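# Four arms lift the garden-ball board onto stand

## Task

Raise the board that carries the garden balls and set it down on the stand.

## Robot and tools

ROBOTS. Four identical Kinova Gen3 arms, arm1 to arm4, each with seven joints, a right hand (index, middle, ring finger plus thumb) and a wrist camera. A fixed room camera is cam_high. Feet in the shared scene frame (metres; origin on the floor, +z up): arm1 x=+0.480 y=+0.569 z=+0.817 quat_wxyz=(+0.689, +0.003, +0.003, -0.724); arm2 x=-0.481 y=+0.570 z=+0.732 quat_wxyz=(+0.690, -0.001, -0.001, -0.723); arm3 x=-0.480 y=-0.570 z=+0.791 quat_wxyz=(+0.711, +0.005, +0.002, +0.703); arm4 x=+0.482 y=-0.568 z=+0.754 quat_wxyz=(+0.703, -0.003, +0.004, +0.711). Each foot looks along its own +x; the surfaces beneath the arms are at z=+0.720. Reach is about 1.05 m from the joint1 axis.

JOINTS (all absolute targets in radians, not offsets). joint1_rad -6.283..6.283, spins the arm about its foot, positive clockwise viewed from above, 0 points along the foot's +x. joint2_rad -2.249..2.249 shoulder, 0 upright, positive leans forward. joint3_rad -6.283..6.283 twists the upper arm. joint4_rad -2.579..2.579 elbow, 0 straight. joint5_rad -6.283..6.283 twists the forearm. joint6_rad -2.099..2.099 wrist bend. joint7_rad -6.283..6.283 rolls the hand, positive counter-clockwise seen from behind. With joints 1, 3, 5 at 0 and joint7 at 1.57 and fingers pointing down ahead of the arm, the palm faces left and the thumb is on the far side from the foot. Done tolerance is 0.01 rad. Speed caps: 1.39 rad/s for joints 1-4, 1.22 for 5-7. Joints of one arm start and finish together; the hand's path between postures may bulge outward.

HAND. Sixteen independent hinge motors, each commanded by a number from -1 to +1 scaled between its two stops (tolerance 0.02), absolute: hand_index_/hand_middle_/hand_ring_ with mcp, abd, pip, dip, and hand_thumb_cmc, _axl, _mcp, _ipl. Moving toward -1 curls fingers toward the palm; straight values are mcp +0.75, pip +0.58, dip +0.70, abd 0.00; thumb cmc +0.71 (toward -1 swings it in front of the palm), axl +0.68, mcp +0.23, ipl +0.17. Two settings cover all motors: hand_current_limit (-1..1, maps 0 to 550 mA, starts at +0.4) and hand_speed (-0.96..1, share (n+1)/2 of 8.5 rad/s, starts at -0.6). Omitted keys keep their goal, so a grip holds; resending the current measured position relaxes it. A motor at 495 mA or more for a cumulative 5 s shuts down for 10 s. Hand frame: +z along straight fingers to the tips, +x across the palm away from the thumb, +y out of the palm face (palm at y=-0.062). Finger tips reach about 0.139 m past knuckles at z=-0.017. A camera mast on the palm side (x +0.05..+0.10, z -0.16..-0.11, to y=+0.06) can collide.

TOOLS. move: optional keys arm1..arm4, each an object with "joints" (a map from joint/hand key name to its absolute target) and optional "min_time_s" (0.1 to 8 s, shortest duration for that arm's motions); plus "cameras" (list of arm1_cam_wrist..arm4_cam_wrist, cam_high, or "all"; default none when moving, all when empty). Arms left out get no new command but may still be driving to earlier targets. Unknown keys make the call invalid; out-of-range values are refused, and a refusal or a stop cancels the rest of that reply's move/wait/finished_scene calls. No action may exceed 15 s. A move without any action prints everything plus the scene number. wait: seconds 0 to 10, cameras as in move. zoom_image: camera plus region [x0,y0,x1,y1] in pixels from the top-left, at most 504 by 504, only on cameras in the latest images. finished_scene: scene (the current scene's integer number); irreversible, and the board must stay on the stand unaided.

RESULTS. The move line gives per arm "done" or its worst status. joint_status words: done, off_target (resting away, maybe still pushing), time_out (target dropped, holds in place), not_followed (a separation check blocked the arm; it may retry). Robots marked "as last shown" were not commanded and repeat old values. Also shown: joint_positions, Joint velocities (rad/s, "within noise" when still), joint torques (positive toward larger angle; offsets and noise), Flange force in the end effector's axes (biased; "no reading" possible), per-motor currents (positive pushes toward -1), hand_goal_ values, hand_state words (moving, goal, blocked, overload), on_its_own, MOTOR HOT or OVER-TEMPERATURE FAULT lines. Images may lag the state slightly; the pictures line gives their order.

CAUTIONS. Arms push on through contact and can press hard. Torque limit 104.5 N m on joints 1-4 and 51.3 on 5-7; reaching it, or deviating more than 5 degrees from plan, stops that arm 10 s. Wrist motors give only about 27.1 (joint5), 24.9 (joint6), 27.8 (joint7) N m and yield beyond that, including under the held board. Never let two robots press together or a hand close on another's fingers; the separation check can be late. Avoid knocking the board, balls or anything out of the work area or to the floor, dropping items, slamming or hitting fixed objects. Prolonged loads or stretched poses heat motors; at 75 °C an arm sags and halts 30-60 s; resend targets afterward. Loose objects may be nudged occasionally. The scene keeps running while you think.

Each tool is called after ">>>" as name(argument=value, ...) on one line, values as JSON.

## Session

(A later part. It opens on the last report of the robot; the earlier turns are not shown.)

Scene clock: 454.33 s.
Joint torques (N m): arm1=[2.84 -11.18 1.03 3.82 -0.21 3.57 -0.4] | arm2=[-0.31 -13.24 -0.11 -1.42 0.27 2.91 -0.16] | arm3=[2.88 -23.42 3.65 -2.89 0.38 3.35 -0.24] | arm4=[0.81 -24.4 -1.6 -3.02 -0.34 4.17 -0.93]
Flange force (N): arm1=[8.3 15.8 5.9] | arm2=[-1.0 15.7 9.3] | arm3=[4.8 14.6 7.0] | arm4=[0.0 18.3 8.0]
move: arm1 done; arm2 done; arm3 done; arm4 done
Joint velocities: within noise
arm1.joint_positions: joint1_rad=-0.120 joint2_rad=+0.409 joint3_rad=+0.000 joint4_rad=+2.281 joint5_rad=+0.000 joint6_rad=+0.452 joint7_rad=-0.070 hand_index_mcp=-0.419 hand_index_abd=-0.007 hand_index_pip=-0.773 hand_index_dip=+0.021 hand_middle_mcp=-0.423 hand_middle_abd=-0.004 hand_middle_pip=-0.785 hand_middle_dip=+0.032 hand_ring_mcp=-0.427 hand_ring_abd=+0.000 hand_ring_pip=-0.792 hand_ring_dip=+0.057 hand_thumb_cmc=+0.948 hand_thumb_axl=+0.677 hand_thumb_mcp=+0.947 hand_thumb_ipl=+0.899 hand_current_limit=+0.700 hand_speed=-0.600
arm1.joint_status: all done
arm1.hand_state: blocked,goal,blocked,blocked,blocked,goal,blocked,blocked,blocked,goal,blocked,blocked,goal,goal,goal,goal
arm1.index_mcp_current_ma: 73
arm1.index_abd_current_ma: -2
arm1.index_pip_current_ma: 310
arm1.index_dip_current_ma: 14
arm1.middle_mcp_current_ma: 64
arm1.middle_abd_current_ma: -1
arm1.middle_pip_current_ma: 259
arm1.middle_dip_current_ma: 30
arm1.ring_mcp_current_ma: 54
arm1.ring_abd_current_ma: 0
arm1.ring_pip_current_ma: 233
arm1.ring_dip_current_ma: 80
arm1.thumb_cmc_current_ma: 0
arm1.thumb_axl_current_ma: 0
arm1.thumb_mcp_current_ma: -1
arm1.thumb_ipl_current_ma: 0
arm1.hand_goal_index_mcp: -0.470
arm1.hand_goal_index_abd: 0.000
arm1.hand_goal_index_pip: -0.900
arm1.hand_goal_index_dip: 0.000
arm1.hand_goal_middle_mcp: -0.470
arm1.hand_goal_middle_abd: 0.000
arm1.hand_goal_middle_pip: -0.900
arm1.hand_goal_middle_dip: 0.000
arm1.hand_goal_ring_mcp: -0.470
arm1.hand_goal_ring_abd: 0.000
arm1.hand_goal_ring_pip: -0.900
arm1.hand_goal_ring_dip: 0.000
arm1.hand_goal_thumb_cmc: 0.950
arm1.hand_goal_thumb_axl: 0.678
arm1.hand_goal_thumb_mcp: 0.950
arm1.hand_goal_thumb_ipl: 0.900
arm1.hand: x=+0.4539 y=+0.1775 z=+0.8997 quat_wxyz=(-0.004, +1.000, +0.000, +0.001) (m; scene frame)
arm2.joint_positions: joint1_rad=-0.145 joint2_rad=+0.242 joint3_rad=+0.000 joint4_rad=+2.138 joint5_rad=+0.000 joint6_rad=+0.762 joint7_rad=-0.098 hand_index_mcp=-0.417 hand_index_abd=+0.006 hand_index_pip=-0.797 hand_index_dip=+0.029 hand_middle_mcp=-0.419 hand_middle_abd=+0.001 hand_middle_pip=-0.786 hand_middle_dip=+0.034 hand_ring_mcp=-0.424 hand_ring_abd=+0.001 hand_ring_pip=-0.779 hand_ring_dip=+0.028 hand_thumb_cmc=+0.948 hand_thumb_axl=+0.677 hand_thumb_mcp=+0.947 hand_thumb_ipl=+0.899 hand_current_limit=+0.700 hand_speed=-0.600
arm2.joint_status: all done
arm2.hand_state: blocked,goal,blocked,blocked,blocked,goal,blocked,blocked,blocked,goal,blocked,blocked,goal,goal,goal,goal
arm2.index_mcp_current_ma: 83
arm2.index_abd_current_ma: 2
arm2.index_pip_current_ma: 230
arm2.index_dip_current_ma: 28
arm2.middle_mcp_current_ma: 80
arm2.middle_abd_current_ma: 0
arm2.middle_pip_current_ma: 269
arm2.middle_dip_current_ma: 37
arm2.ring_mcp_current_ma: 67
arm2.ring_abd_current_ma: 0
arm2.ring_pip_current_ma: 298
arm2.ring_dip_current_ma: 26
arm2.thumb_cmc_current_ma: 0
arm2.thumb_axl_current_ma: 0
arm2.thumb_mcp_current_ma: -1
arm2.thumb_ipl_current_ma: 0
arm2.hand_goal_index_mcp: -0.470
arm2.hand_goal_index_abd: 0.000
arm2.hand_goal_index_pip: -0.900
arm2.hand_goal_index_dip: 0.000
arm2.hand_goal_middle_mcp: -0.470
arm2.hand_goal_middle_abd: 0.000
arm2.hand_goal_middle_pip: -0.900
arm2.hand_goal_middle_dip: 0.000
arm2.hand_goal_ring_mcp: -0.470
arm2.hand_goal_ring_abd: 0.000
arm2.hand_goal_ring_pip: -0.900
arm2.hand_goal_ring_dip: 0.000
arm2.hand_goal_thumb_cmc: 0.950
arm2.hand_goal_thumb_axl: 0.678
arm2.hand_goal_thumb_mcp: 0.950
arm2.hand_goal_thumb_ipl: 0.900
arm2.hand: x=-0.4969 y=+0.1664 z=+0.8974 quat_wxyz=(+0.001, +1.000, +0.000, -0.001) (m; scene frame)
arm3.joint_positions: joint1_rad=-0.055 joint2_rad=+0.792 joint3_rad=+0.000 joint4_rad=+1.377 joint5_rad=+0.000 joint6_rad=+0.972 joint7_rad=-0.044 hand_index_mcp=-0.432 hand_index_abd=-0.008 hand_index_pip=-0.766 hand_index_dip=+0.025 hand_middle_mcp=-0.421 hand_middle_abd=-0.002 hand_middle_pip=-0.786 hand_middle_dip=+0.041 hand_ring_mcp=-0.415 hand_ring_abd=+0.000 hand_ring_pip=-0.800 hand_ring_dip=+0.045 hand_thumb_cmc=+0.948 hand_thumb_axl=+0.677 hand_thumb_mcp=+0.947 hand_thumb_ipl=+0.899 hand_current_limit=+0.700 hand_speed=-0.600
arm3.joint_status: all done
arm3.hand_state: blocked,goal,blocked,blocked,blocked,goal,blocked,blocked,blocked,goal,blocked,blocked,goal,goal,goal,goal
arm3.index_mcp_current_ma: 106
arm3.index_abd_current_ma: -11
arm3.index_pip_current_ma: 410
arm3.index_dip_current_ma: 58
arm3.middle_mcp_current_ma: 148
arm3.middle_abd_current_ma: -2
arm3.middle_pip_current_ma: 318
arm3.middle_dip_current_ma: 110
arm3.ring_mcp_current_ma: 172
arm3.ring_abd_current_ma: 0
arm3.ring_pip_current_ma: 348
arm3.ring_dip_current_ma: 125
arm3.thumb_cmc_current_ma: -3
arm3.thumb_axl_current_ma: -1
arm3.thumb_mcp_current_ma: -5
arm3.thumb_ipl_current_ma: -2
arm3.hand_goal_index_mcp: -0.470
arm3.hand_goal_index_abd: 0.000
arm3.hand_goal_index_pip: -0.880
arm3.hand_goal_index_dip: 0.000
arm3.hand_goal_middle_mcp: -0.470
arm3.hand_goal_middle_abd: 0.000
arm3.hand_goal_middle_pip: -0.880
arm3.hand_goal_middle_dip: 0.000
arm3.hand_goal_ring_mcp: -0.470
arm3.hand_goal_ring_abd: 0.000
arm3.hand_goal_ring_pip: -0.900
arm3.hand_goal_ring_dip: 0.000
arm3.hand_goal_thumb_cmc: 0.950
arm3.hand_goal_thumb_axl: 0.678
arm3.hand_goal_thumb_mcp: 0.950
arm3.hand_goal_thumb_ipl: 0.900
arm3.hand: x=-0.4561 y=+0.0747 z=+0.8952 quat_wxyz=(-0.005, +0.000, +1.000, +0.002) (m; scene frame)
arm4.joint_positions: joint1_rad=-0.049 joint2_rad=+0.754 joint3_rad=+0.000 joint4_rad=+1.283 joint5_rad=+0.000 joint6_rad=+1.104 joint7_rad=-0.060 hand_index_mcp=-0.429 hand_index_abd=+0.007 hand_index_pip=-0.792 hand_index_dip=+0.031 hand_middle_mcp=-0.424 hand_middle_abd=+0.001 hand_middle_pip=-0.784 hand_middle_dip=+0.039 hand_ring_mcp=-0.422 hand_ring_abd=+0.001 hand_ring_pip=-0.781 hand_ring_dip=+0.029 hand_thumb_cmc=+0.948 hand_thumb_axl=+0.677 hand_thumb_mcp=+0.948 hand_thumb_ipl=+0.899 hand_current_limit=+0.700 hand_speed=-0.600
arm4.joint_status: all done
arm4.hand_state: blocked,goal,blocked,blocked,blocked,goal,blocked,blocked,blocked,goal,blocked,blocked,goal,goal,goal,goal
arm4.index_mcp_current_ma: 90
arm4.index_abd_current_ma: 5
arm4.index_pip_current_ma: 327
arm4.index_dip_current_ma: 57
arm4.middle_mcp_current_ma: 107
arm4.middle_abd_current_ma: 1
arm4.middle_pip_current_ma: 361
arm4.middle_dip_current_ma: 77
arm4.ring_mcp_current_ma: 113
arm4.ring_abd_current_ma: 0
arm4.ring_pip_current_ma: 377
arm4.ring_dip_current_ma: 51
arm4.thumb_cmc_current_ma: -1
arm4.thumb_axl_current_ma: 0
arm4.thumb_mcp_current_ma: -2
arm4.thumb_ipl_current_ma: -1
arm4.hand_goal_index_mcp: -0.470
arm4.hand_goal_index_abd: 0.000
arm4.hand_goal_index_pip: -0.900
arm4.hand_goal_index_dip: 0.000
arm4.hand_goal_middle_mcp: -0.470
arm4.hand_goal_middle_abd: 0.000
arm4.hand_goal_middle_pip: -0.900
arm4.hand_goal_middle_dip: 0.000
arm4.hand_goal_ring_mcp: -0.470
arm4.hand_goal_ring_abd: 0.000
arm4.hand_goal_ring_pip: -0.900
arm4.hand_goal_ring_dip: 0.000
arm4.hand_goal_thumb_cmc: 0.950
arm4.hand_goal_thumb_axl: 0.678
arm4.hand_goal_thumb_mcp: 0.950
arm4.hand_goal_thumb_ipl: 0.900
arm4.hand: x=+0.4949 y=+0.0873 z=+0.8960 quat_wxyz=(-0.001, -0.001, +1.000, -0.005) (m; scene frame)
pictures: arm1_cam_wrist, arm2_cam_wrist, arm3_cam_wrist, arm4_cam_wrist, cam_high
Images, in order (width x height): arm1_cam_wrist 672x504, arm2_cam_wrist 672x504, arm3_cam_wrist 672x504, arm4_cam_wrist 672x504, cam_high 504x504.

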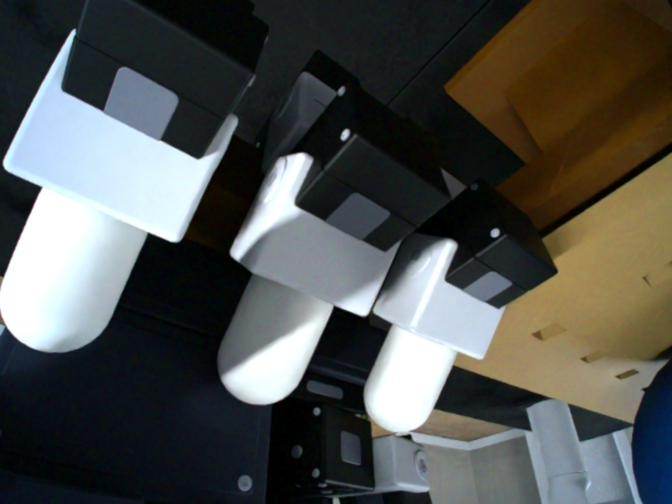

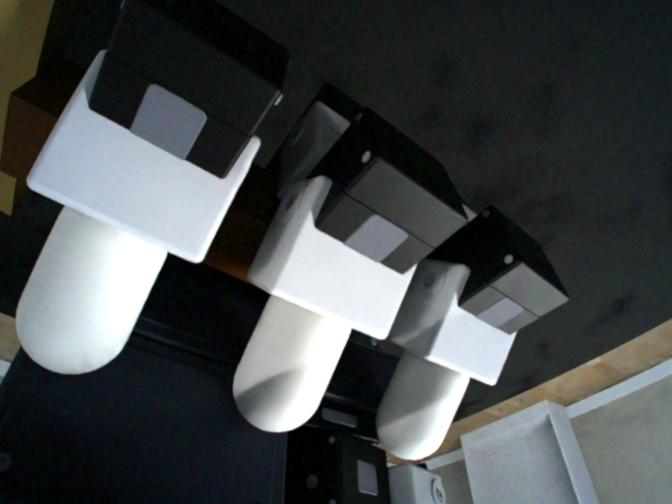

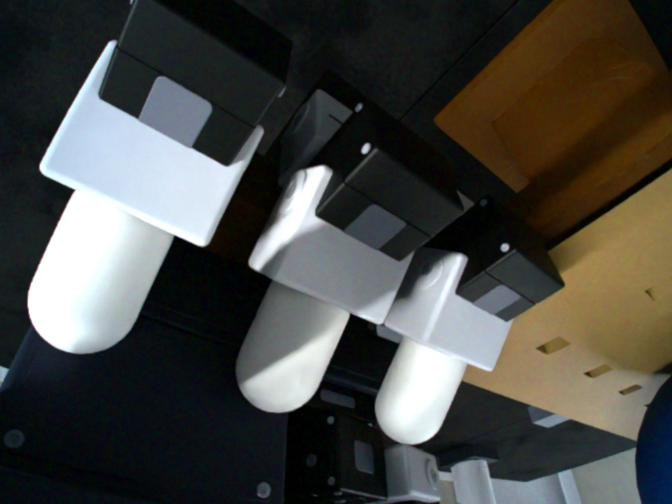

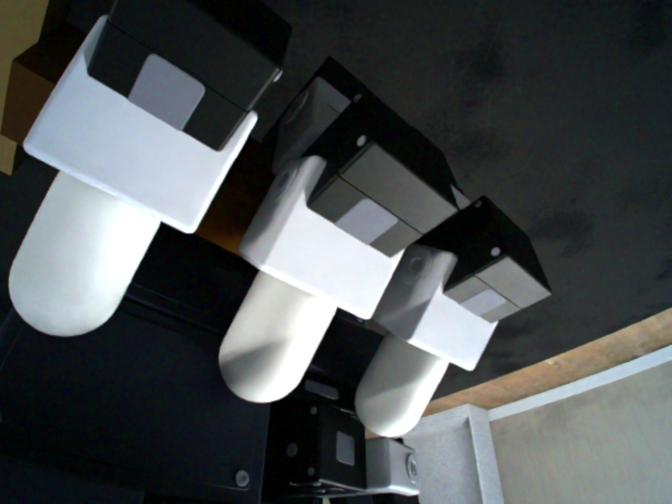

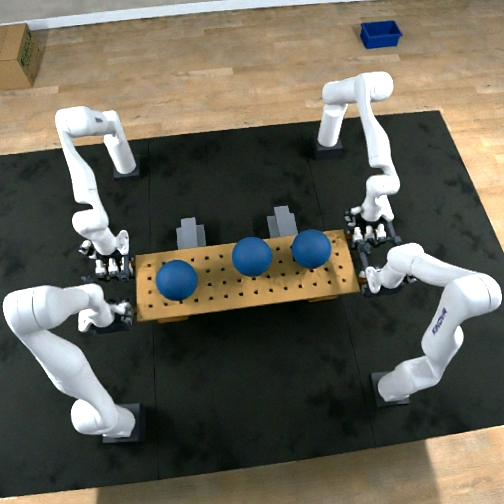

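>>> move(arm1={"joints":{"joint2_rad":0.4519,"joint4_rad":2.2954,"joint6_rad":0.3943},"min_time_s":1.8}, arm2={"joints":{"joint2_rad":0.2732,"joint4_rad":2.1611,"joint6_rad":0.7073},"min_time_s":1.8}, arm3={"joints":{"joint2_rad":0.8134,"joint4_rad":1.3901,"joint6_rad":0.9381},"min_time_s":1.8}, arm4={"joints":{"joint2_rad":0.7714,"joint4_rad":1.3019,"joint6_rad":1.0683},"min_time_s":1.8}, cameras=["arm1_cam_wrist","arm2_cam_wrist","arm3_cam_wrist","arm4_cam_wrist","cam_high"])

Scene clock: 467.57 s.
Joint torques (N m): arm1=[2.89 -10.42 1.04 6.08 -0.25 4.16 -0.34] | arm2=[-0.92 -13.58 -0.77 -1.44 0 2.65 -0.04] | arm3=[2.14 -22.78 2.84 -2.59 0.12 3.14 -0.21] | arm4=[0.6 -24.81 -1.78 -2.29 -0.42 4.61 -0.82]
Flange force (N): arm1=[8.8 18.6 4.3] | arm2=[-2.6 14.8 10.1] | arm3=[3.5 14.0 5.8] | arm4=[-0.1 20.2 9.3]
move: arm1 done; arm2 done; arm3 done; arm4 done
Joint velocities: within noise
arm1.joint_positions: joint1_rad=-0.120 joint2_rad=+0.452 joint3_rad=+0.000 joint4_rad=+2.295 joint5_rad=+0.000 joint6_rad=+0.394 joint7_rad=-0.070 hand_index_mcp=-0.419 hand_index_abd=-0.007 hand_index_pip=-0.773 hand_index_dip=+0.021 hand_middle_mcp=-0.423 hand_middle_abd=-0.003 hand_middle_pip=-0.785 hand_middle_dip=+0.032 hand_ring_mcp=-0.427 hand_ring_abd=+0.000 hand_ring_pip=-0.792 hand_ring_dip=+0.057 hand_thumb_cmc=+0.948 hand_thumb_axl=+0.677 hand_thumb_mcp=+0.947 hand_thumb_ipl=+0.899 hand_current_limit=+0.700 hand_speed=-0.600
arm1.joint_status: all done
arm1.hand_state: blocked,goal,blocked,blocked,blocked,goal,blocked,blocked,blocked,goal,blocked,blocked,goal,goal,goal,goal
arm1.index_mcp_current_ma: 73
arm1.index_abd_current_ma: -2
arm1.index_pip_current_ma: 310
arm1.index_dip_current_ma: 14
arm1.middle_mcp_current_ma: 64
arm1.middle_abd_current_ma: -1
arm1.middle_pip_current_ma: 259
arm1.middle_dip_current_ma: 29
arm1.ring_mcp_current_ma: 54
arm1.ring_abd_current_ma: 0
arm1.ring_pip_current_ma: 233
arm1.ring_dip_current_ma: 80
arm1.thumb_cmc_current_ma: 0
arm1.thumb_axl_current_ma: 0
arm1.thumb_mcp_current_ma: -1
arm1.thumb_ipl_current_ma: 0
arm1.hand_goal_index_mcp: -0.470
arm1.hand_goal_index_abd: 0.000
arm1.hand_goal_index_pip: -0.900
arm1.hand_goal_index_dip: 0.000
arm1.hand_goal_middle_mcp: -0.470
arm1.hand_goal_middle_abd: 0.000
arm1.hand_goal_middle_pip: -0.900
arm1.hand_goal_middle_dip: 0.000
arm1.hand_goal_ring_mcp: -0.470
arm1.hand_goal_ring_abd: 0.000
arm1.hand_goal_ring_pip: -0.900
arm1.hand_goal_ring_dip: 0.000
arm1.hand_goal_thumb_cmc: 0.950
arm1.hand_goal_thumb_axl: 0.678
arm1.hand_goal_thumb_mcp: 0.950
arm1.hand_goal_thumb_ipl: 0.900
arm1.hand: x=+0.4539 y=+0.1776 z=+0.8847 quat_wxyz=(-0.004, +1.000, +0.000, +0.001) (m; scene frame)
arm2.joint_positions: joint1_rad=-0.145 joint2_rad=+0.273 joint3_rad=+0.000 joint4_rad=+2.161 joint5_rad=+0.000 joint6_rad=+0.707 joint7_rad=-0.098 hand_index_mcp=-0.417 hand_index_abd=+0.006 hand_index_pip=-0.797 hand_index_dip=+0.029 hand_middle_mcp=-0.419 hand_middle_abd=+0.001 hand_middle_pip=-0.786 hand_middle_dip=+0.034 hand_ring_mcp=-0.424 hand_ring_abd=+0.001 hand_ring_pip=-0.779 hand_ring_dip=+0.028 hand_thumb_cmc=+0.948 hand_thumb_axl=+0.677 hand_thumb_mcp=+0.947 hand_thumb_ipl=+0.899 hand_current_limit=+0.700 hand_speed=-0.600
arm2.joint_status: all done
arm2.hand_state: blocked,goal,blocked,blocked,blocked,goal,blocked,blocked,blocked,goal,blocked,blocked,goal,goal,goal,goal
arm2.index_mcp_current_ma: 83
arm2.index_abd_current_ma: 2
arm2.index_pip_current_ma: 230
arm2.index_dip_current_ma: 28
arm2.middle_mcp_current_ma: 80
arm2.middle_abd_current_ma: 0
arm2.middle_pip_current_ma: 269
arm2.middle_dip_current_ma: 37
arm2.ring_mcp_current_ma: 67
arm2.ring_abd_current_ma: 0
arm2.ring_pip_current_ma: 298
arm2.ring_dip_current_ma: 26
arm2.thumb_cmc_current_ma: 0
arm2.thumb_axl_current_ma: 0
arm2.thumb_mcp_current_ma: -1
arm2.thumb_ipl_current_ma: 0
arm2.hand_goal_index_mcp: -0.470
arm2.hand_goal_index_abd: 0.000
arm2.hand_goal_index_pip: -0.900
arm2.hand_goal_index_dip: 0.000
arm2.hand_goal_middle_mcp: -0.470
arm2.hand_goal_middle_abd: 0.000
arm2.hand_goal_middle_pip: -0.900
arm2.hand_goal_middle_dip: 0.000
arm2.hand_goal_ring_mcp: -0.470
arm2.hand_goal_ring_abd: 0.000
arm2.hand_goal_ring_pip: -0.900
arm2.hand_goal_ring_dip: 0.000
arm2.hand_goal_thumb_cmc: 0.950
arm2.hand_goal_thumb_axl: 0.678
arm2.hand_goal_thumb_mcp: 0.950
arm2.hand_goal_thumb_ipl: 0.900
arm2.hand: x=-0.4969 y=+0.1664 z=+0.8824 quat_wxyz=(+0.001, +1.000, +0.000, -0.001) (m; scene frame)
arm3.joint_positions: joint1_rad=-0.055 joint2_rad=+0.813 joint3_rad=+0.000 joint4_rad=+1.390 joint5_rad=+0.000 joint6_rad=+0.938 joint7_rad=-0.044 hand_index_mcp=-0.432 hand_index_abd=-0.008 hand_index_pip=-0.766 hand_index_dip=+0.025 hand_middle_mcp=-0.421 hand_middle_abd=-0.002 hand_middle_pip=-0.786 hand_middle_dip=+0.041 hand_ring_mcp=-0.415 hand_ring_abd=+0.000 hand_ring_pip=-0.800 hand_ring_dip=+0.045 hand_thumb_cmc=+0.948 hand_thumb_axl=+0.677 hand_thumb_mcp=+0.947 hand_thumb_ipl=+0.899 hand_current_limit=+0.700 hand_speed=-0.600
arm3.joint_status: all done
arm3.hand_state: blocked,goal,blocked,blocked,blocked,goal,blocked,blocked,blocked,goal,blocked,blocked,goal,goal,goal,goal
arm3.index_mcp_current_ma: 106
arm3.index_abd_current_ma: -11
arm3.index_pip_current_ma: 410
arm3.index_dip_current_ma: 58
arm3.middle_mcp_current_ma: 148
arm3.middle_abd_current_ma: -2
arm3.middle_pip_current_ma: 318
arm3.middle_dip_current_ma: 110
arm3.ring_mcp_current_ma: 172
arm3.ring_abd_current_ma: 0
arm3.ring_pip_current_ma: 348
arm3.ring_dip_current_ma: 125
arm3.thumb_cmc_current_ma: -3
arm3.thumb_axl_current_ma: -1
arm3.thumb_mcp_current_ma: -5
arm3.thumb_ipl_current_ma: -2
arm3.hand_goal_index_mcp: -0.470
arm3.hand_goal_index_abd: 0.000
arm3.hand_goal_index_pip: -0.880
arm3.hand_goal_index_dip: 0.000
arm3.hand_goal_middle_mcp: -0.470
arm3.hand_goal_middle_abd: 0.000
arm3.hand_goal_middle_pip: -0.880
arm3.hand_goal_middle_dip: 0.000
arm3.hand_goal_ring_mcp: -0.470
arm3.hand_goal_ring_abd: 0.000
arm3.hand_goal_ring_pip: -0.900
arm3.hand_goal_ring_dip: 0.000
arm3.hand_goal_thumb_cmc: 0.950
arm3.hand_goal_thumb_axl: 0.678
arm3.hand_goal_thumb_mcp: 0.950
arm3.hand_goal_thumb_ipl: 0.900
arm3.hand: x=-0.4562 y=+0.0748 z=+0.8801 quat_wxyz=(-0.005, +0.000, +1.000, +0.002) (m; scene frame)
arm4.joint_positions: joint1_rad=-0.049 joint2_rad=+0.771 joint3_rad=+0.000 joint4_rad=+1.302 joint5_rad=+0.000 joint6_rad=+1.068 joint7_rad=-0.060 hand_index_mcp=-0.429 hand_index_abd=+0.007 hand_index_pip=-0.792 hand_index_dip=+0.031 hand_middle_mcp=-0.424 hand_middle_abd=+0.001 hand_middle_pip=-0.784 hand_middle_dip=+0.039 hand_ring_mcp=-0.422 hand_ring_abd=+0.001 hand_ring_pip=-0.781 hand_ring_dip=+0.029 hand_thumb_cmc=+0.948 hand_thumb_axl=+0.677 hand_thumb_mcp=+0.948 hand_thumb_ipl=+0.899 hand_current_limit=+0.700 hand_speed=-0.600
arm4.joint_status: all done
arm4.hand_state: blocked,goal,blocked,blocked,blocked,goal,blocked,blocked,blocked,goal,blocked,blocked,goal,goal,goal,goal
arm4.index_mcp_current_ma: 90
arm4.index_abd_current_ma: 5
arm4.index_pip_current_ma: 327
arm4.index_dip_current_ma: 57
arm4.middle_mcp_current_ma: 107
arm4.middle_abd_current_ma: 1
arm4.middle_pip_current_ma: 361
arm4.middle_dip_current_ma: 77
arm4.ring_mcp_current_ma: 113
arm4.ring_abd_current_ma: 0
arm4.ring_pip_current_ma: 376
arm4.ring_dip_current_ma: 51
arm4.thumb_cmc_current_ma: -1
arm4.thumb_axl_current_ma: 0
arm4.thumb_mcp_current_ma: -2
arm4.thumb_ipl_current_ma: -1
arm4.hand_goal_index_mcp: -0.470
arm4.hand_goal_index_abd: 0.000
arm4.hand_goal_index_pip: -0.900
arm4.hand_goal_index_dip: 0.000
arm4.hand_goal_middle_mcp: -0.470
arm4.hand_goal_middle_abd: 0.000
arm4.hand_goal_middle_pip: -0.900
arm4.hand_goal_middle_dip: 0.000
arm4.hand_goal_ring_mcp: -0.470
arm4.hand_goal_ring_abd: 0.000
arm4.hand_goal_ring_pip: -0.900
arm4.hand_goal_ring_dip: 0.000
arm4.hand_goal_thumb_cmc: 0.950
arm4.hand_goal_thumb_axl: 0.678
arm4.hand_goal_thumb_mcp: 0.950
arm4.hand_goal_thumb_ipl: 0.900
arm4.hand: x=+0.4948 y=+0.0871 z=+0.8811 quat_wxyz=(-0.001, -0.001, +1.000, -0.005) (m; scene frame)
pictures: arm1_cam_wrist, arm2_cam_wrist, arm3_cam_wrist, arm4_cam_wrist, cam_high
Images, in order (width x height): arm1_cam_wrist 672x504, arm2_cam_wrist 672x504, arm3_cam_wrist 672x504, arm4_cam_wrist 672x504, cam_high 504x504.

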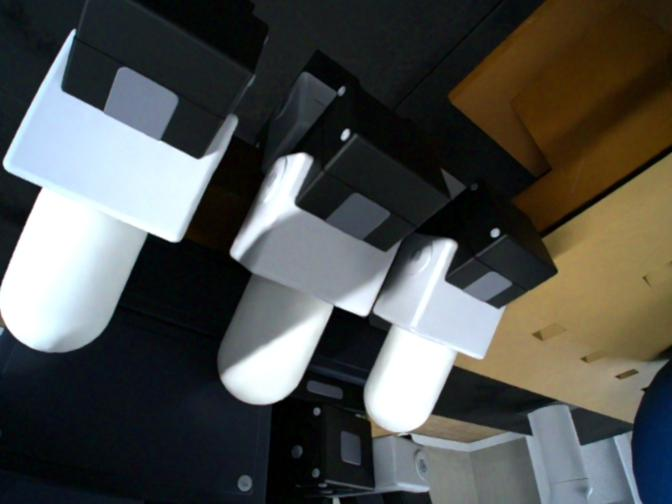

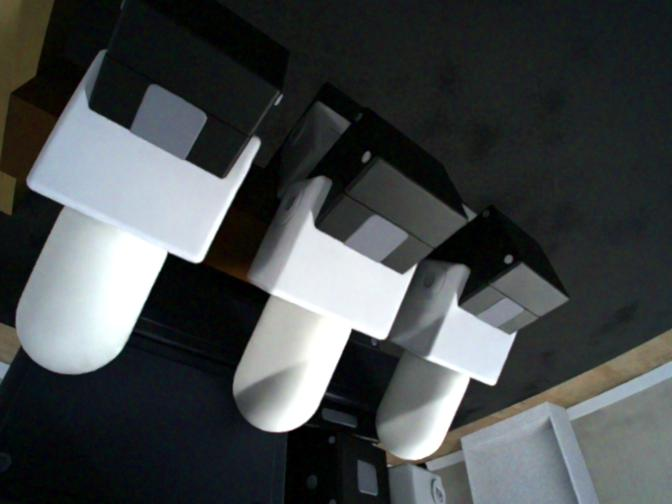

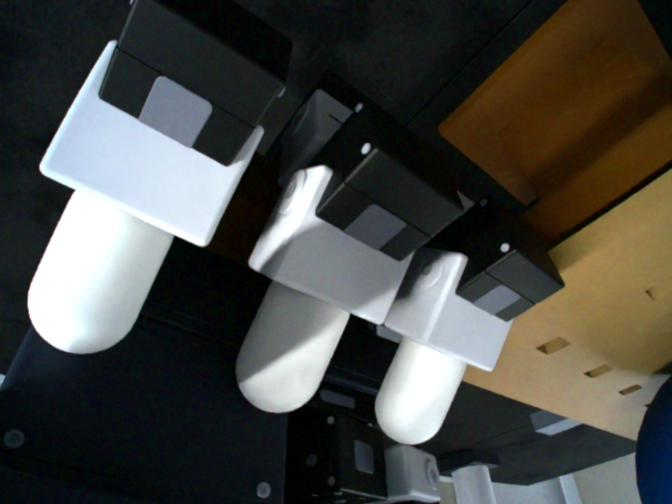

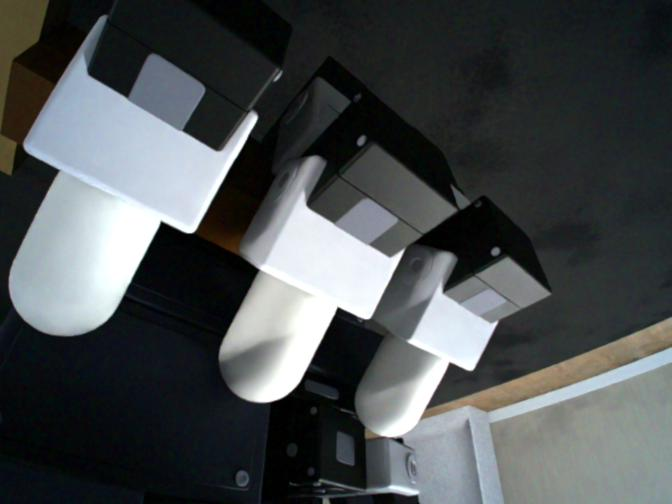

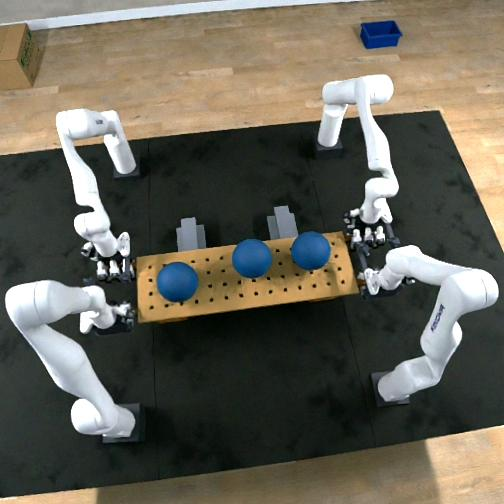

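>>> zoom_image(camera="arm1_cam_wrist", region=[420, 0, 672, 250])

>>> zoom_image(camera="arm3_cam_wrist", region=[420, 0, 672, 250])

Scaled by 2.000 from the camera's 672x504 image, which has a finer 960x720 frame.

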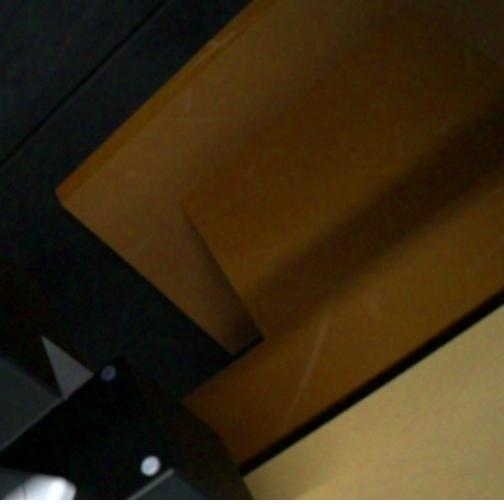

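Scaled by 2.000 from the camera's 672x504 image, which has a finer 960x720 frame.

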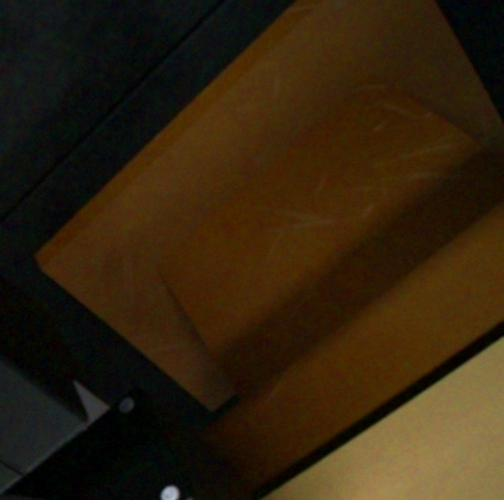

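>>> move(arm1={"joints":{"joint1_rad":-0.1179,"joint2_rad":0.5199,"joint4_rad":2.2855,"joint6_rad":0.3362,"joint7_rad":-0.0683},"min_time_s":2.2}, arm2={"joints":{"joint1_rad":-0.1426,"joint2_rad":0.3323,"joint4_rad":2.1661,"joint6_rad":0.6432,"joint7_rad":-0.0959},"min_time_s":2.2}, arm3={"joints":{"joint1_rad":-0.0553,"joint2_rad":0.8280,"joint4_rad":1.4384,"joint6_rad":0.8752,"joint7_rad":-0.0439},"min_time_s":2.2}, arm4={"joints":{"joint1_rad":-0.0499,"joint2_rad":0.7798,"joint4_rad":1.3585,"joint6_rad":1.0033,"joint7_rad":-0.0613},"min_time_s":2.2}, cameras=["arm1_cam_wrist","arm2_cam_wrist","arm3_cam_wrist","arm4_cam_wrist","cam_high"])

>>> zoom_image(camera="arm1_cam_wrist", region=[420, 0, 672, 250])

>>> zoom_image(camera="arm3_cam_wrist", region=[420, 0, 672, 250])

Scene clock: 509.27 s.
Joint torques (N m): arm1=[3.01 -10.07 1.09 7.76 -0.19 4.51 -0.38] | arm2=[0.28 -14.53 0.62 -1.03 -0.07 2.48 -0.56] | arm3=[2.78 -22.05 3.57 -2.16 0.41 2.92 -0.14] | arm4=[1.21 -24.71 -1.26 -1.25 -0.14 5 -0.75]
Flange force (N): arm1=[9.1 20.4 2.8] | arm2=[-0.4 14.5 11.0] | arm3=[4.8 13.1 5.0] | arm4=[1.2 21.7 10.6]
move: arm1 done; arm2 done; arm3 done; arm4 done
Joint velocities: within noise
arm1.joint_positions: joint1_rad=-0.118 joint2_rad=+0.520 joint3_rad=+0.000 joint4_rad=+2.286 joint5_rad=+0.000 joint6_rad=+0.336 joint7_rad=-0.068 hand_index_mcp=-0.419 hand_index_abd=-0.007 hand_index_pip=-0.773 hand_index_dip=+0.021 hand_middle_mcp=-0.423 hand_middle_abd=-0.003 hand_middle_pip=-0.785 hand_middle_dip=+0.032 hand_ring_mcp=-0.427 hand_ring_abd=-0.001 hand_ring_pip=-0.792 hand_ring_dip=+0.057 hand_thumb_cmc=+0.948 hand_thumb_axl=+0.677 hand_thumb_mcp=+0.947 hand_thumb_ipl=+0.899 hand_current_limit=+0.700 hand_speed=-0.600
arm1.joint_status: all done
arm1.hand_state: blocked,goal,blocked,blocked,blocked,goal,blocked,blocked,blocked,goal,blocked,blocked,goal,goal,goal,goal
arm1.index_mcp_current_ma: 73
arm1.index_abd_current_ma: -2
arm1.index_pip_current_ma: 310
arm1.index_dip_current_ma: 14
arm1.middle_mcp_current_ma: 64
arm1.middle_abd_current_ma: 0
arm1.middle_pip_current_ma: 259
arm1.middle_dip_current_ma: 29
arm1.ring_mcp_current_ma: 54
arm1.ring_abd_current_ma: 0
arm1.ring_pip_current_ma: 233
arm1.ring_dip_current_ma: 80
arm1.thumb_cmc_current_ma: 0
arm1.thumb_axl_current_ma: 0
arm1.thumb_mcp_current_ma: -1
arm1.thumb_ipl_current_ma: 0
arm1.hand_goal_index_mcp: -0.470
arm1.hand_goal_index_abd: 0.000
arm1.hand_goal_index_pip: -0.900
arm1.hand_goal_index_dip: 0.000
arm1.hand_goal_middle_mcp: -0.470
arm1.hand_goal_middle_abd: 0.000
arm1.hand_goal_middle_pip: -0.900
arm1.hand_goal_middle_dip: 0.000
arm1.hand_goal_ring_mcp: -0.470
arm1.hand_goal_ring_abd: 0.000
arm1.hand_goal_ring_pip: -0.900
arm1.hand_goal_ring_dip: 0.000
arm1.hand_goal_thumb_cmc: 0.950
arm1.hand_goal_thumb_axl: 0.678
arm1.hand_goal_thumb_mcp: 0.950
arm1.hand_goal_thumb_ipl: 0.900
arm1.hand: x=+0.4540 y=+0.1696 z=+0.8647 quat_wxyz=(-0.004, +1.000, +0.000, +0.001) (m; scene frame)
arm2.joint_positions: joint1_rad=-0.143 joint2_rad=+0.332 joint3_rad=+0.000 joint4_rad=+2.166 joint5_rad=+0.000 joint6_rad=+0.643 joint7_rad=-0.096 hand_index_mcp=-0.417 hand_index_abd=+0.007 hand_index_pip=-0.797 hand_index_dip=+0.029 hand_middle_mcp=-0.419 hand_middle_abd=+0.001 hand_middle_pip=-0.786 hand_middle_dip=+0.034 hand_ring_mcp=-0.424 hand_ring_abd=+0.001 hand_ring_pip=-0.779 hand_ring_dip=+0.028 hand_thumb_cmc=+0.948 hand_thumb_axl=+0.677 hand_thumb_mcp=+0.947 hand_thumb_ipl=+0.899 hand_current_limit=+0.700 hand_speed=-0.600
arm2.joint_status: all done
arm2.hand_state: blocked,goal,blocked,blocked,blocked,goal,blocked,blocked,blocked,goal,blocked,blocked,goal,goal,goal,goal
arm2.index_mcp_current_ma: 83
arm2.index_abd_current_ma: 2
arm2.index_pip_current_ma: 230
arm2.index_dip_current_ma: 28
arm2.middle_mcp_current_ma: 80
arm2.middle_abd_current_ma: 0
arm2.middle_pip_current_ma: 269
arm2.middle_dip_current_ma: 37
arm2.ring_mcp_current_ma: 67
arm2.ring_abd_current_ma: 0
arm2.ring_pip_current_ma: 298
arm2.ring_dip_current_ma: 26
arm2.thumb_cmc_current_ma: 0
arm2.thumb_axl_current_ma: 0
arm2.thumb_mcp_current_ma: -1
arm2.thumb_ipl_current_ma: 0
arm2.hand_goal_index_mcp: -0.470
arm2.hand_goal_index_abd: 0.000
arm2.hand_goal_index_pip: -0.900
arm2.hand_goal_index_dip: 0.000
arm2.hand_goal_middle_mcp: -0.470
arm2.hand_goal_middle_abd: 0.000
arm2.hand_goal_middle_pip: -0.900
arm2.hand_goal_middle_dip: 0.000
arm2.hand_goal_ring_mcp: -0.470
arm2.hand_goal_ring_abd: 0.000
arm2.hand_goal_ring_pip: -0.900
arm2.hand_goal_ring_dip: 0.000
arm2.hand_goal_thumb_cmc: 0.950
arm2.hand_goal_thumb_axl: 0.678
arm2.hand_goal_thumb_mcp: 0.950
arm2.hand_goal_thumb_ipl: 0.900
arm2.hand: x=-0.4969 y=+0.1584 z=+0.8624 quat_wxyz=(+0.001, +1.000, +0.000, -0.001) (m; scene frame)
arm3.joint_positions: joint1_rad=-0.055 joint2_rad=+0.828 joint3_rad=+0.000 joint4_rad=+1.438 joint5_rad=+0.000 joint6_rad=+0.875 joint7_rad=-0.044 hand_index_mcp=-0.433 hand_index_abd=-0.008 hand_index_pip=-0.766 hand_index_dip=+0.025 hand_middle_mcp=-0.421 hand_middle_abd=-0.002 hand_middle_pip=-0.786 hand_middle_dip=+0.041 hand_ring_mcp=-0.415 hand_ring_abd=-0.001 hand_ring_pip=-0.800 hand_ring_dip=+0.045 hand_thumb_cmc=+0.948 hand_thumb_axl=+0.677 hand_thumb_mcp=+0.947 hand_thumb_ipl=+0.899 hand_current_limit=+0.700 hand_speed=-0.600
arm3.joint_status: all done
arm3.hand_state: blocked,goal,blocked,blocked,blocked,goal,blocked,blocked,blocked,goal,blocked,blocked,goal,goal,goal,goal
arm3.index_mcp_current_ma: 104
arm3.index_abd_current_ma: -11
arm3.index_pip_current_ma: 410
arm3.index_dip_current_ma: 58
arm3.middle_mcp_current_ma: 148
arm3.middle_abd_current_ma: -2
arm3.middle_pip_current_ma: 318
arm3.middle_dip_current_ma: 110
arm3.ring_mcp_current_ma: 172
arm3.ring_abd_current_ma: 0
arm3.ring_pip_current_ma: 348
arm3.ring_dip_current_ma: 125
arm3.thumb_cmc_current_ma: -3
arm3.thumb_axl_current_ma: -1
arm3.thumb_mcp_current_ma: -5
arm3.thumb_ipl_current_ma: -2
arm3.hand_goal_index_mcp: -0.470
arm3.hand_goal_index_abd: 0.000
arm3.hand_goal_index_pip: -0.880
arm3.hand_goal_index_dip: 0.000
arm3.hand_goal_middle_mcp: -0.470
arm3.hand_goal_middle_abd: 0.000
arm3.hand_goal_middle_pip: -0.880
arm3.hand_goal_middle_dip: 0.000
arm3.hand_goal_ring_mcp: -0.470
arm3.hand_goal_ring_abd: 0.000
arm3.hand_goal_ring_pip: -0.900
arm3.hand_goal_ring_dip: 0.000
arm3.hand_goal_thumb_cmc: 0.950
arm3.hand_goal_thumb_axl: 0.678
arm3.hand_goal_thumb_mcp: 0.950
arm3.hand_goal_thumb_ipl: 0.900
arm3.hand: x=-0.4562 y=+0.0669 z=+0.8601 quat_wxyz=(-0.005, +0.000, +1.000, +0.002) (m; scene frame)
arm4.joint_positions: joint1_rad=-0.050 joint2_rad=+0.780 joint3_rad=+0.000 joint4_rad=+1.359 joint5_rad=+0.000 joint6_rad=+1.003 joint7_rad=-0.061 hand_index_mcp=-0.429 hand_index_abd=+0.007 hand_index_pip=-0.792 hand_index_dip=+0.031 hand_middle_mcp=-0.424 hand_middle_abd=+0.001 hand_middle_pip=-0.784 hand_middle_dip=+0.039 hand_ring_mcp=-0.422 hand_ring_abd=+0.001 hand_ring_pip=-0.781 hand_ring_dip=+0.029 hand_thumb_cmc=+0.948 hand_thumb_axl=+0.677 hand_thumb_mcp=+0.948 hand_thumb_ipl=+0.899 hand_current_limit=+0.700 hand_speed=-0.600
arm4.joint_status: all done
arm4.hand_state: blocked,goal,blocked,blocked,blocked,goal,blocked,blocked,blocked,goal,blocked,blocked,goal,goal,goal,goal
arm4.index_mcp_current_ma: 90
arm4.index_abd_current_ma: 6
arm4.index_pip_current_ma: 327
arm4.index_dip_current_ma: 57
arm4.middle_mcp_current_ma: 107
arm4.middle_abd_current_ma: 1
arm4.middle_pip_current_ma: 361
arm4.middle_dip_current_ma: 77
arm4.ring_mcp_current_ma: 113
arm4.ring_abd_current_ma: 0
arm4.ring_pip_current_ma: 376
arm4.ring_dip_current_ma: 51
arm4.thumb_cmc_current_ma: -1
arm4.thumb_axl_current_ma: 0
arm4.thumb_mcp_current_ma: -2
arm4.thumb_ipl_current_ma: -1
arm4.hand_goal_index_mcp: -0.470
arm4.hand_goal_index_abd: 0.000
arm4.hand_goal_index_pip: -0.900
arm4.hand_goal_index_dip: 0.000
arm4.hand_goal_middle_mcp: -0.470
arm4.hand_goal_middle_abd: 0.000
arm4.hand_goal_middle_pip: -0.900
arm4.hand_goal_middle_dip: 0.000
arm4.hand_goal_ring_mcp: -0.470
arm4.hand_goal_ring_abd: 0.000
arm4.hand_goal_ring_pip: -0.900
arm4.hand_goal_ring_dip: 0.000
arm4.hand_goal_thumb_cmc: 0.950
arm4.hand_goal_thumb_axl: 0.678
arm4.hand_goal_thumb_mcp: 0.950
arm4.hand_goal_thumb_ipl: 0.900
arm4.hand: x=+0.4949 y=+0.0790 z=+0.8611 quat_wxyz=(-0.001, +0.000, +1.000, -0.005) (m; scene frame)
pictures: arm1_cam_wrist, arm2_cam_wrist, arm3_cam_wrist, arm4_cam_wrist, cam_high
Images, in order (width x height): arm1_cam_wrist 672x504, arm2_cam_wrist 672x504, arm3_cam_wrist 672x504, arm4_cam_wrist 672x504, cam_high 504x504.

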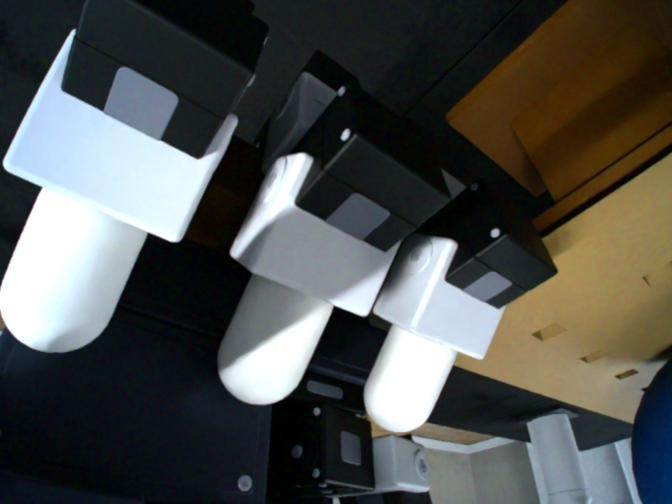

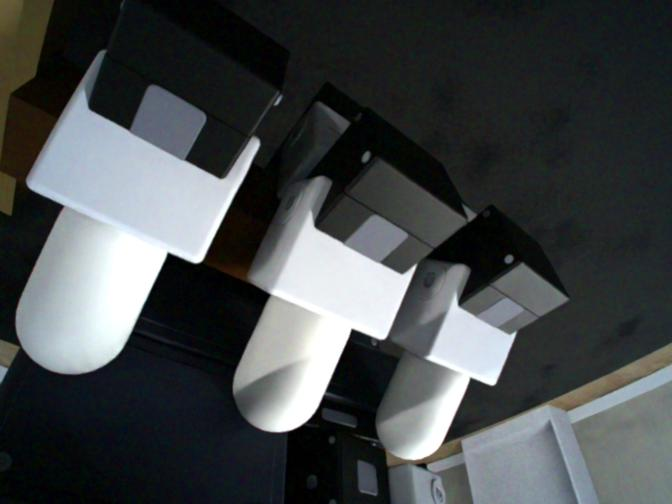

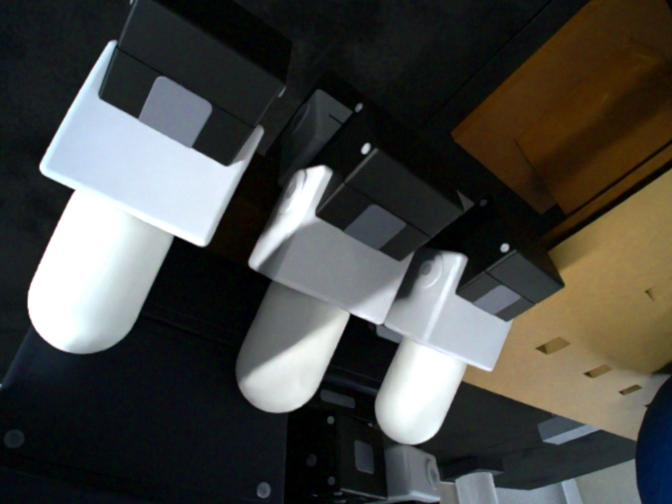

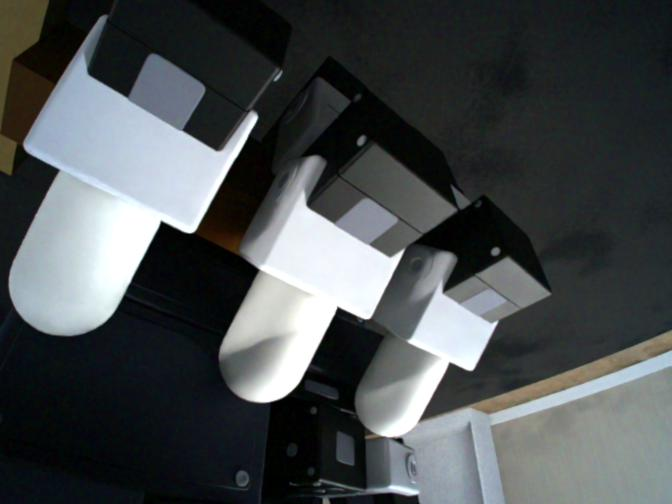

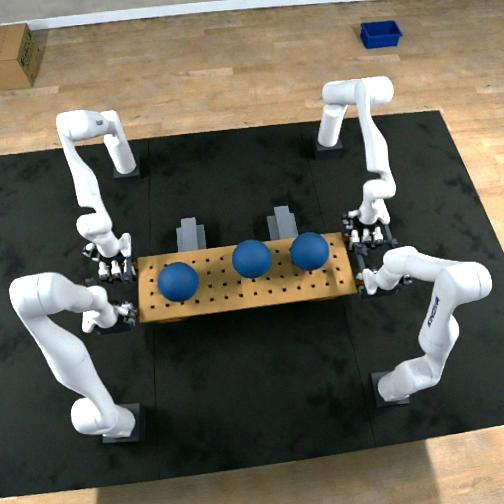

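Scaled by 2.000 from the camera's 672x504 image, which has a finer 960x720 frame.

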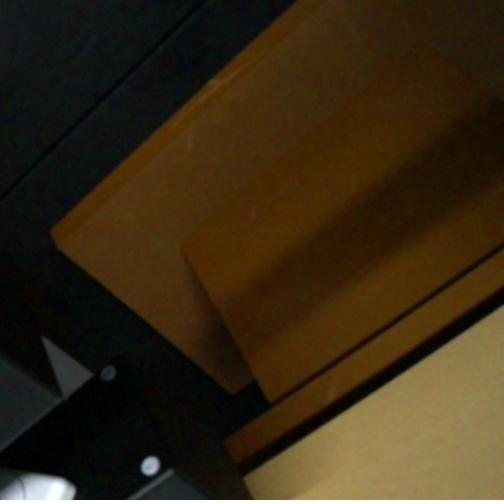

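Scaled by 2.000 from the camera's 672x504 image, which has a finer 960x720 frame.

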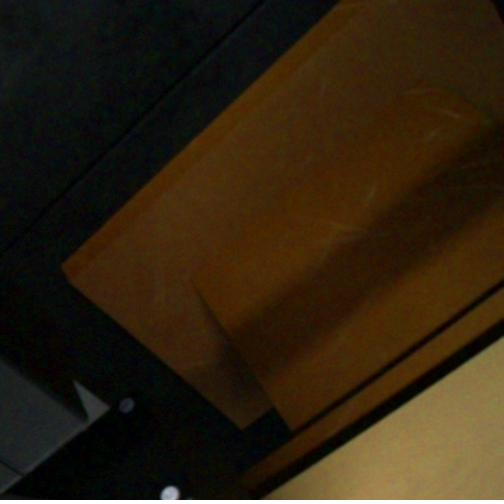

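>>> move(arm1={"joints":{"joint2_rad":0.5349,"joint4_rad":2.2888,"joint6_rad":0.3179},"min_time_s":1}, arm2={"joints":{"joint2_rad":0.3439,"joint4_rad":2.1726,"joint6_rad":0.6251},"min_time_s":1}, arm3={"joints":{"joint2_rad":0.8358,"joint4_rad":1.4415,"joint6_rad":0.8643},"min_time_s":1}, arm4={"joints":{"joint2_rad":0.7864,"joint4_rad":1.3635,"joint6_rad":0.9917},"min_time_s":1})

Scene clock: 524.47 s.
Joint torques (N m): arm1=[2.63 -12.57 0.8 6.08 -0.22 3.93 -0.32] | arm2=[-0.28 -10.02 0.01 0.03 -0.18 1.88 -0.41] | arm3=[1.64 -12.59 2.29 0.61 0.17 2.28 -0.06] | arm4=[0.34 -18.26 -2.02 0.96 -0.17 4.47 -0.65]
Flange force (N): arm1=[8.0 18.3 9.4] | arm2=[-1.7 10.3 -2.8] | arm3=[2.9 8.7 -12.6] | arm4=[-0.2 19.0 -1.1]
move: arm1 done; arm2 done; arm3 done; arm4 done
Joint velocities: within noise
arm1.joint_positions: joint1_rad=-0.118 joint2_rad=+0.535 joint3_rad=+0.000 joint4_rad=+2.289 joint5_rad=+0.000 joint6_rad=+0.318 joint7_rad=-0.068 hand_index_mcp=-0.419 hand_index_abd=-0.007 hand_index_pip=-0.774 hand_index_dip=+0.021 hand_middle_mcp=-0.422 hand_middle_abd=-0.003 hand_middle_pip=-0.785 hand_middle_dip=+0.032 hand_ring_mcp=-0.427 hand_ring_abd=-0.001 hand_ring_pip=-0.792 hand_ring_dip=+0.057 hand_thumb_cmc=+0.948 hand_thumb_axl=+0.677 hand_thumb_mcp=+0.947 hand_thumb_ipl=+0.899 hand_current_limit=+0.700 hand_speed=-0.600
arm1.joint_status: all done
arm1.hand_state: blocked,goal,blocked,blocked,blocked,goal,blocked,blocked,blocked,goal,blocked,blocked,goal,goal,goal,goal
arm1.index_mcp_current_ma: 73
arm1.index_abd_current_ma: -2
arm1.index_pip_current_ma: 306
arm1.index_dip_current_ma: 14
arm1.middle_mcp_current_ma: 64
arm1.middle_abd_current_ma: 0
arm1.middle_pip_current_ma: 259
arm1.middle_dip_current_ma: 29
arm1.ring_mcp_current_ma: 54
arm1.ring_abd_current_ma: 0
arm1.ring_pip_current_ma: 233
arm1.ring_dip_current_ma: 80
arm1.thumb_cmc_current_ma: 0
arm1.thumb_axl_current_ma: 0
arm1.thumb_mcp_current_ma: -1
arm1.thumb_ipl_current_ma: 0
arm1.hand_goal_index_mcp: -0.470
arm1.hand_goal_index_abd: 0.000
arm1.hand_goal_index_pip: -0.900
arm1.hand_goal_index_dip: 0.000
arm1.hand_goal_middle_mcp: -0.470
arm1.hand_goal_middle_abd: 0.000
arm1.hand_goal_middle_pip: -0.900
arm1.hand_goal_middle_dip: 0.000
arm1.hand_goal_ring_mcp: -0.470
arm1.hand_goal_ring_abd: 0.000
arm1.hand_goal_ring_pip: -0.900
arm1.hand_goal_ring_dip: 0.000
arm1.hand_goal_thumb_cmc: 0.950
arm1.hand_goal_thumb_axl: 0.678
arm1.hand_goal_thumb_mcp: 0.950
arm1.hand_goal_thumb_ipl: 0.900
arm1.hand: x=+0.4540 y=+0.1697 z=+0.8597 quat_wxyz=(-0.005, +1.000, +0.000, +0.001) (m; scene frame)
arm2.joint_positions: joint1_rad=-0.143 joint2_rad=+0.344 joint3_rad=+0.000 joint4_rad=+2.173 joint5_rad=+0.000 joint6_rad=+0.625 joint7_rad=-0.096 hand_index_mcp=-0.418 hand_index_abd=+0.007 hand_index_pip=-0.797 hand_index_dip=+0.029 hand_middle_mcp=-0.419 hand_middle_abd=+0.001 hand_middle_pip=-0.786 hand_middle_dip=+0.034 hand_ring_mcp=-0.424 hand_ring_abd=+0.001 hand_ring_pip=-0.779 hand_ring_dip=+0.028 hand_thumb_cmc=+0.948 hand_thumb_axl=+0.677 hand_thumb_mcp=+0.947 hand_thumb_ipl=+0.899 hand_current_limit=+0.700 hand_speed=-0.600
arm2.joint_status: all done
arm2.hand_state: blocked,goal,blocked,blocked,blocked,goal,blocked,blocked,blocked,goal,blocked,blocked,goal,goal,goal,goal
arm2.index_mcp_current_ma: 81
arm2.index_abd_current_ma: 2
arm2.index_pip_current_ma: 230
arm2.index_dip_current_ma: 28
arm2.middle_mcp_current_ma: 78
arm2.middle_abd_current_ma: 0
arm2.middle_pip_current_ma: 269
arm2.middle_dip_current_ma: 37
arm2.ring_mcp_current_ma: 67
arm2.ring_abd_current_ma: 0
arm2.ring_pip_current_ma: 298
arm2.ring_dip_current_ma: 26
arm2.thumb_cmc_current_ma: 0
arm2.thumb_axl_current_ma: 0
arm2.thumb_mcp_current_ma: -1
arm2.thumb_ipl_current_ma: 0
arm2.hand_goal_index_mcp: -0.470
arm2.hand_goal_index_abd: 0.000
arm2.hand_goal_index_pip: -0.900
arm2.hand_goal_index_dip: 0.000
arm2.hand_goal_middle_mcp: -0.470
arm2.hand_goal_middle_abd: 0.000
arm2.hand_goal_middle_pip: -0.900
arm2.hand_goal_middle_dip: 0.000
arm2.hand_goal_ring_mcp: -0.470
arm2.hand_goal_ring_abd: 0.000
arm2.hand_goal_ring_pip: -0.900
arm2.hand_goal_ring_dip: 0.000
arm2.hand_goal_thumb_cmc: 0.950
arm2.hand_goal_thumb_axl: 0.678
arm2.hand_goal_thumb_mcp: 0.950
arm2.hand_goal_thumb_ipl: 0.900
arm2.hand: x=-0.4969 y=+0.1583 z=+0.8574 quat_wxyz=(+0.001, +1.000, +0.000, -0.001) (m; scene frame)
arm3.joint_positions: joint1_rad=-0.055 joint2_rad=+0.836 joint3_rad=+0.000 joint4_rad=+1.441 joint5_rad=+0.000 joint6_rad=+0.864 joint7_rad=-0.044 hand_index_mcp=-0.440 hand_index_abd=-0.008 hand_index_pip=-0.769 hand_index_dip=+0.022 hand_middle_mcp=-0.425 hand_middle_abd=-0.002 hand_middle_pip=-0.786 hand_middle_dip=+0.041 hand_ring_mcp=-0.415 hand_ring_abd=-0.001 hand_ring_pip=-0.800 hand_ring_dip=+0.045 hand_thumb_cmc=+0.948 hand_thumb_axl=+0.677 hand_thumb_mcp=+0.947 hand_thumb_ipl=+0.899 hand_current_limit=+0.700 hand_speed=-0.600
arm3.joint_status: all done
arm3.hand_state: blocked,goal,blocked,blocked,blocked,goal,blocked,blocked,blocked,goal,blocked,blocked,goal,goal,goal,goal
arm3.index_mcp_current_ma: 80
arm3.index_abd_current_ma: -11
arm3.index_pip_current_ma: 396
arm3.index_dip_current_ma: 48
arm3.middle_mcp_current_ma: 132
arm3.middle_abd_current_ma: -2
arm3.middle_pip_current_ma: 318
arm3.middle_dip_current_ma: 110
arm3.ring_mcp_current_ma: 172
arm3.ring_abd_current_ma: 0
arm3.ring_pip_current_ma: 348
arm3.ring_dip_current_ma: 125
arm3.thumb_cmc_current_ma: -3
arm3.thumb_axl_current_ma: -1
arm3.thumb_mcp_current_ma: -5
arm3.thumb_ipl_current_ma: -2
arm3.hand_goal_index_mcp: -0.470
arm3.hand_goal_index_abd: 0.000
arm3.hand_goal_index_pip: -0.880
arm3.hand_goal_index_dip: 0.000
arm3.hand_goal_middle_mcp: -0.470
arm3.hand_goal_middle_abd: 0.000
arm3.hand_goal_middle_pip: -0.880
arm3.hand_goal_middle_dip: 0.000
arm3.hand_goal_ring_mcp: -0.470
arm3.hand_goal_ring_abd: 0.000
arm3.hand_goal_ring_pip: -0.900
arm3.hand_goal_ring_dip: 0.000
arm3.hand_goal_thumb_cmc: 0.950
arm3.hand_goal_thumb_axl: 0.678
arm3.hand_goal_thumb_mcp: 0.950
arm3.hand_goal_thumb_ipl: 0.900
arm3.hand: x=-0.4563 y=+0.0669 z=+0.8550 quat_wxyz=(-0.005, +0.000, +1.000, +0.002) (m; scene frame)
arm4.joint_positions: joint1_rad=-0.050 joint2_rad=+0.786 joint3_rad=+0.000 joint4_rad=+1.364 joint5_rad=+0.000 joint6_rad=+0.992 joint7_rad=-0.061 hand_index_mcp=-0.429 hand_index_abd=+0.007 hand_index_pip=-0.792 hand_index_dip=+0.031 hand_middle_mcp=-0.424 hand_middle_abd=+0.001 hand_middle_pip=-0.784 hand_middle_dip=+0.038 hand_ring_mcp=-0.422 hand_ring_abd=+0.001 hand_ring_pip=-0.781 hand_ring_dip=+0.029 hand_thumb_cmc=+0.948 hand_thumb_axl=+0.677 hand_thumb_mcp=+0.948 hand_thumb_ipl=+0.899 hand_current_limit=+0.700 hand_speed=-0.600
arm4.joint_status: all done
arm4.hand_state: blocked,goal,blocked,blocked,blocked,goal,blocked,blocked,blocked,goal,blocked,blocked,goal,goal,goal,goal
arm4.index_mcp_current_ma: 90
arm4.index_abd_current_ma: 6
arm4.index_pip_current_ma: 327
arm4.index_dip_current_ma: 57
arm4.middle_mcp_current_ma: 107
arm4.middle_abd_current_ma: 1
arm4.middle_pip_current_ma: 361
arm4.middle_dip_current_ma: 76
arm4.ring_mcp_current_ma: 113
arm4.ring_abd_current_ma: 0
arm4.ring_pip_current_ma: 376
arm4.ring_dip_current_ma: 51
arm4.thumb_cmc_current_ma: -1
arm4.thumb_axl_current_ma: 0
arm4.thumb_mcp_current_ma: -2
arm4.thumb_ipl_current_ma: -1
arm4.hand_goal_index_mcp: -0.470
arm4.hand_goal_index_abd: 0.000
arm4.hand_goal_index_pip: -0.900
arm4.hand_goal_index_dip: 0.000
arm4.hand_goal_middle_mcp: -0.470
arm4.hand_goal_middle_abd: 0.000
arm4.hand_goal_middle_pip: -0.900
arm4.hand_goal_middle_dip: 0.000
arm4.hand_goal_ring_mcp: -0.470
arm4.hand_goal_ring_abd: 0.000
arm4.hand_goal_ring_pip: -0.900
arm4.hand_goal_ring_dip: 0.000
arm4.hand_goal_thumb_cmc: 0.950
arm4.hand_goal_thumb_axl: 0.678
arm4.hand_goal_thumb_mcp: 0.950
arm4.hand_goal_thumb_ipl: 0.900
arm4.hand: x=+0.4949 y=+0.0790 z=+0.8561 quat_wxyz=(-0.001, +0.000, +1.000, -0.005) (m; scene frame)
pictures: none


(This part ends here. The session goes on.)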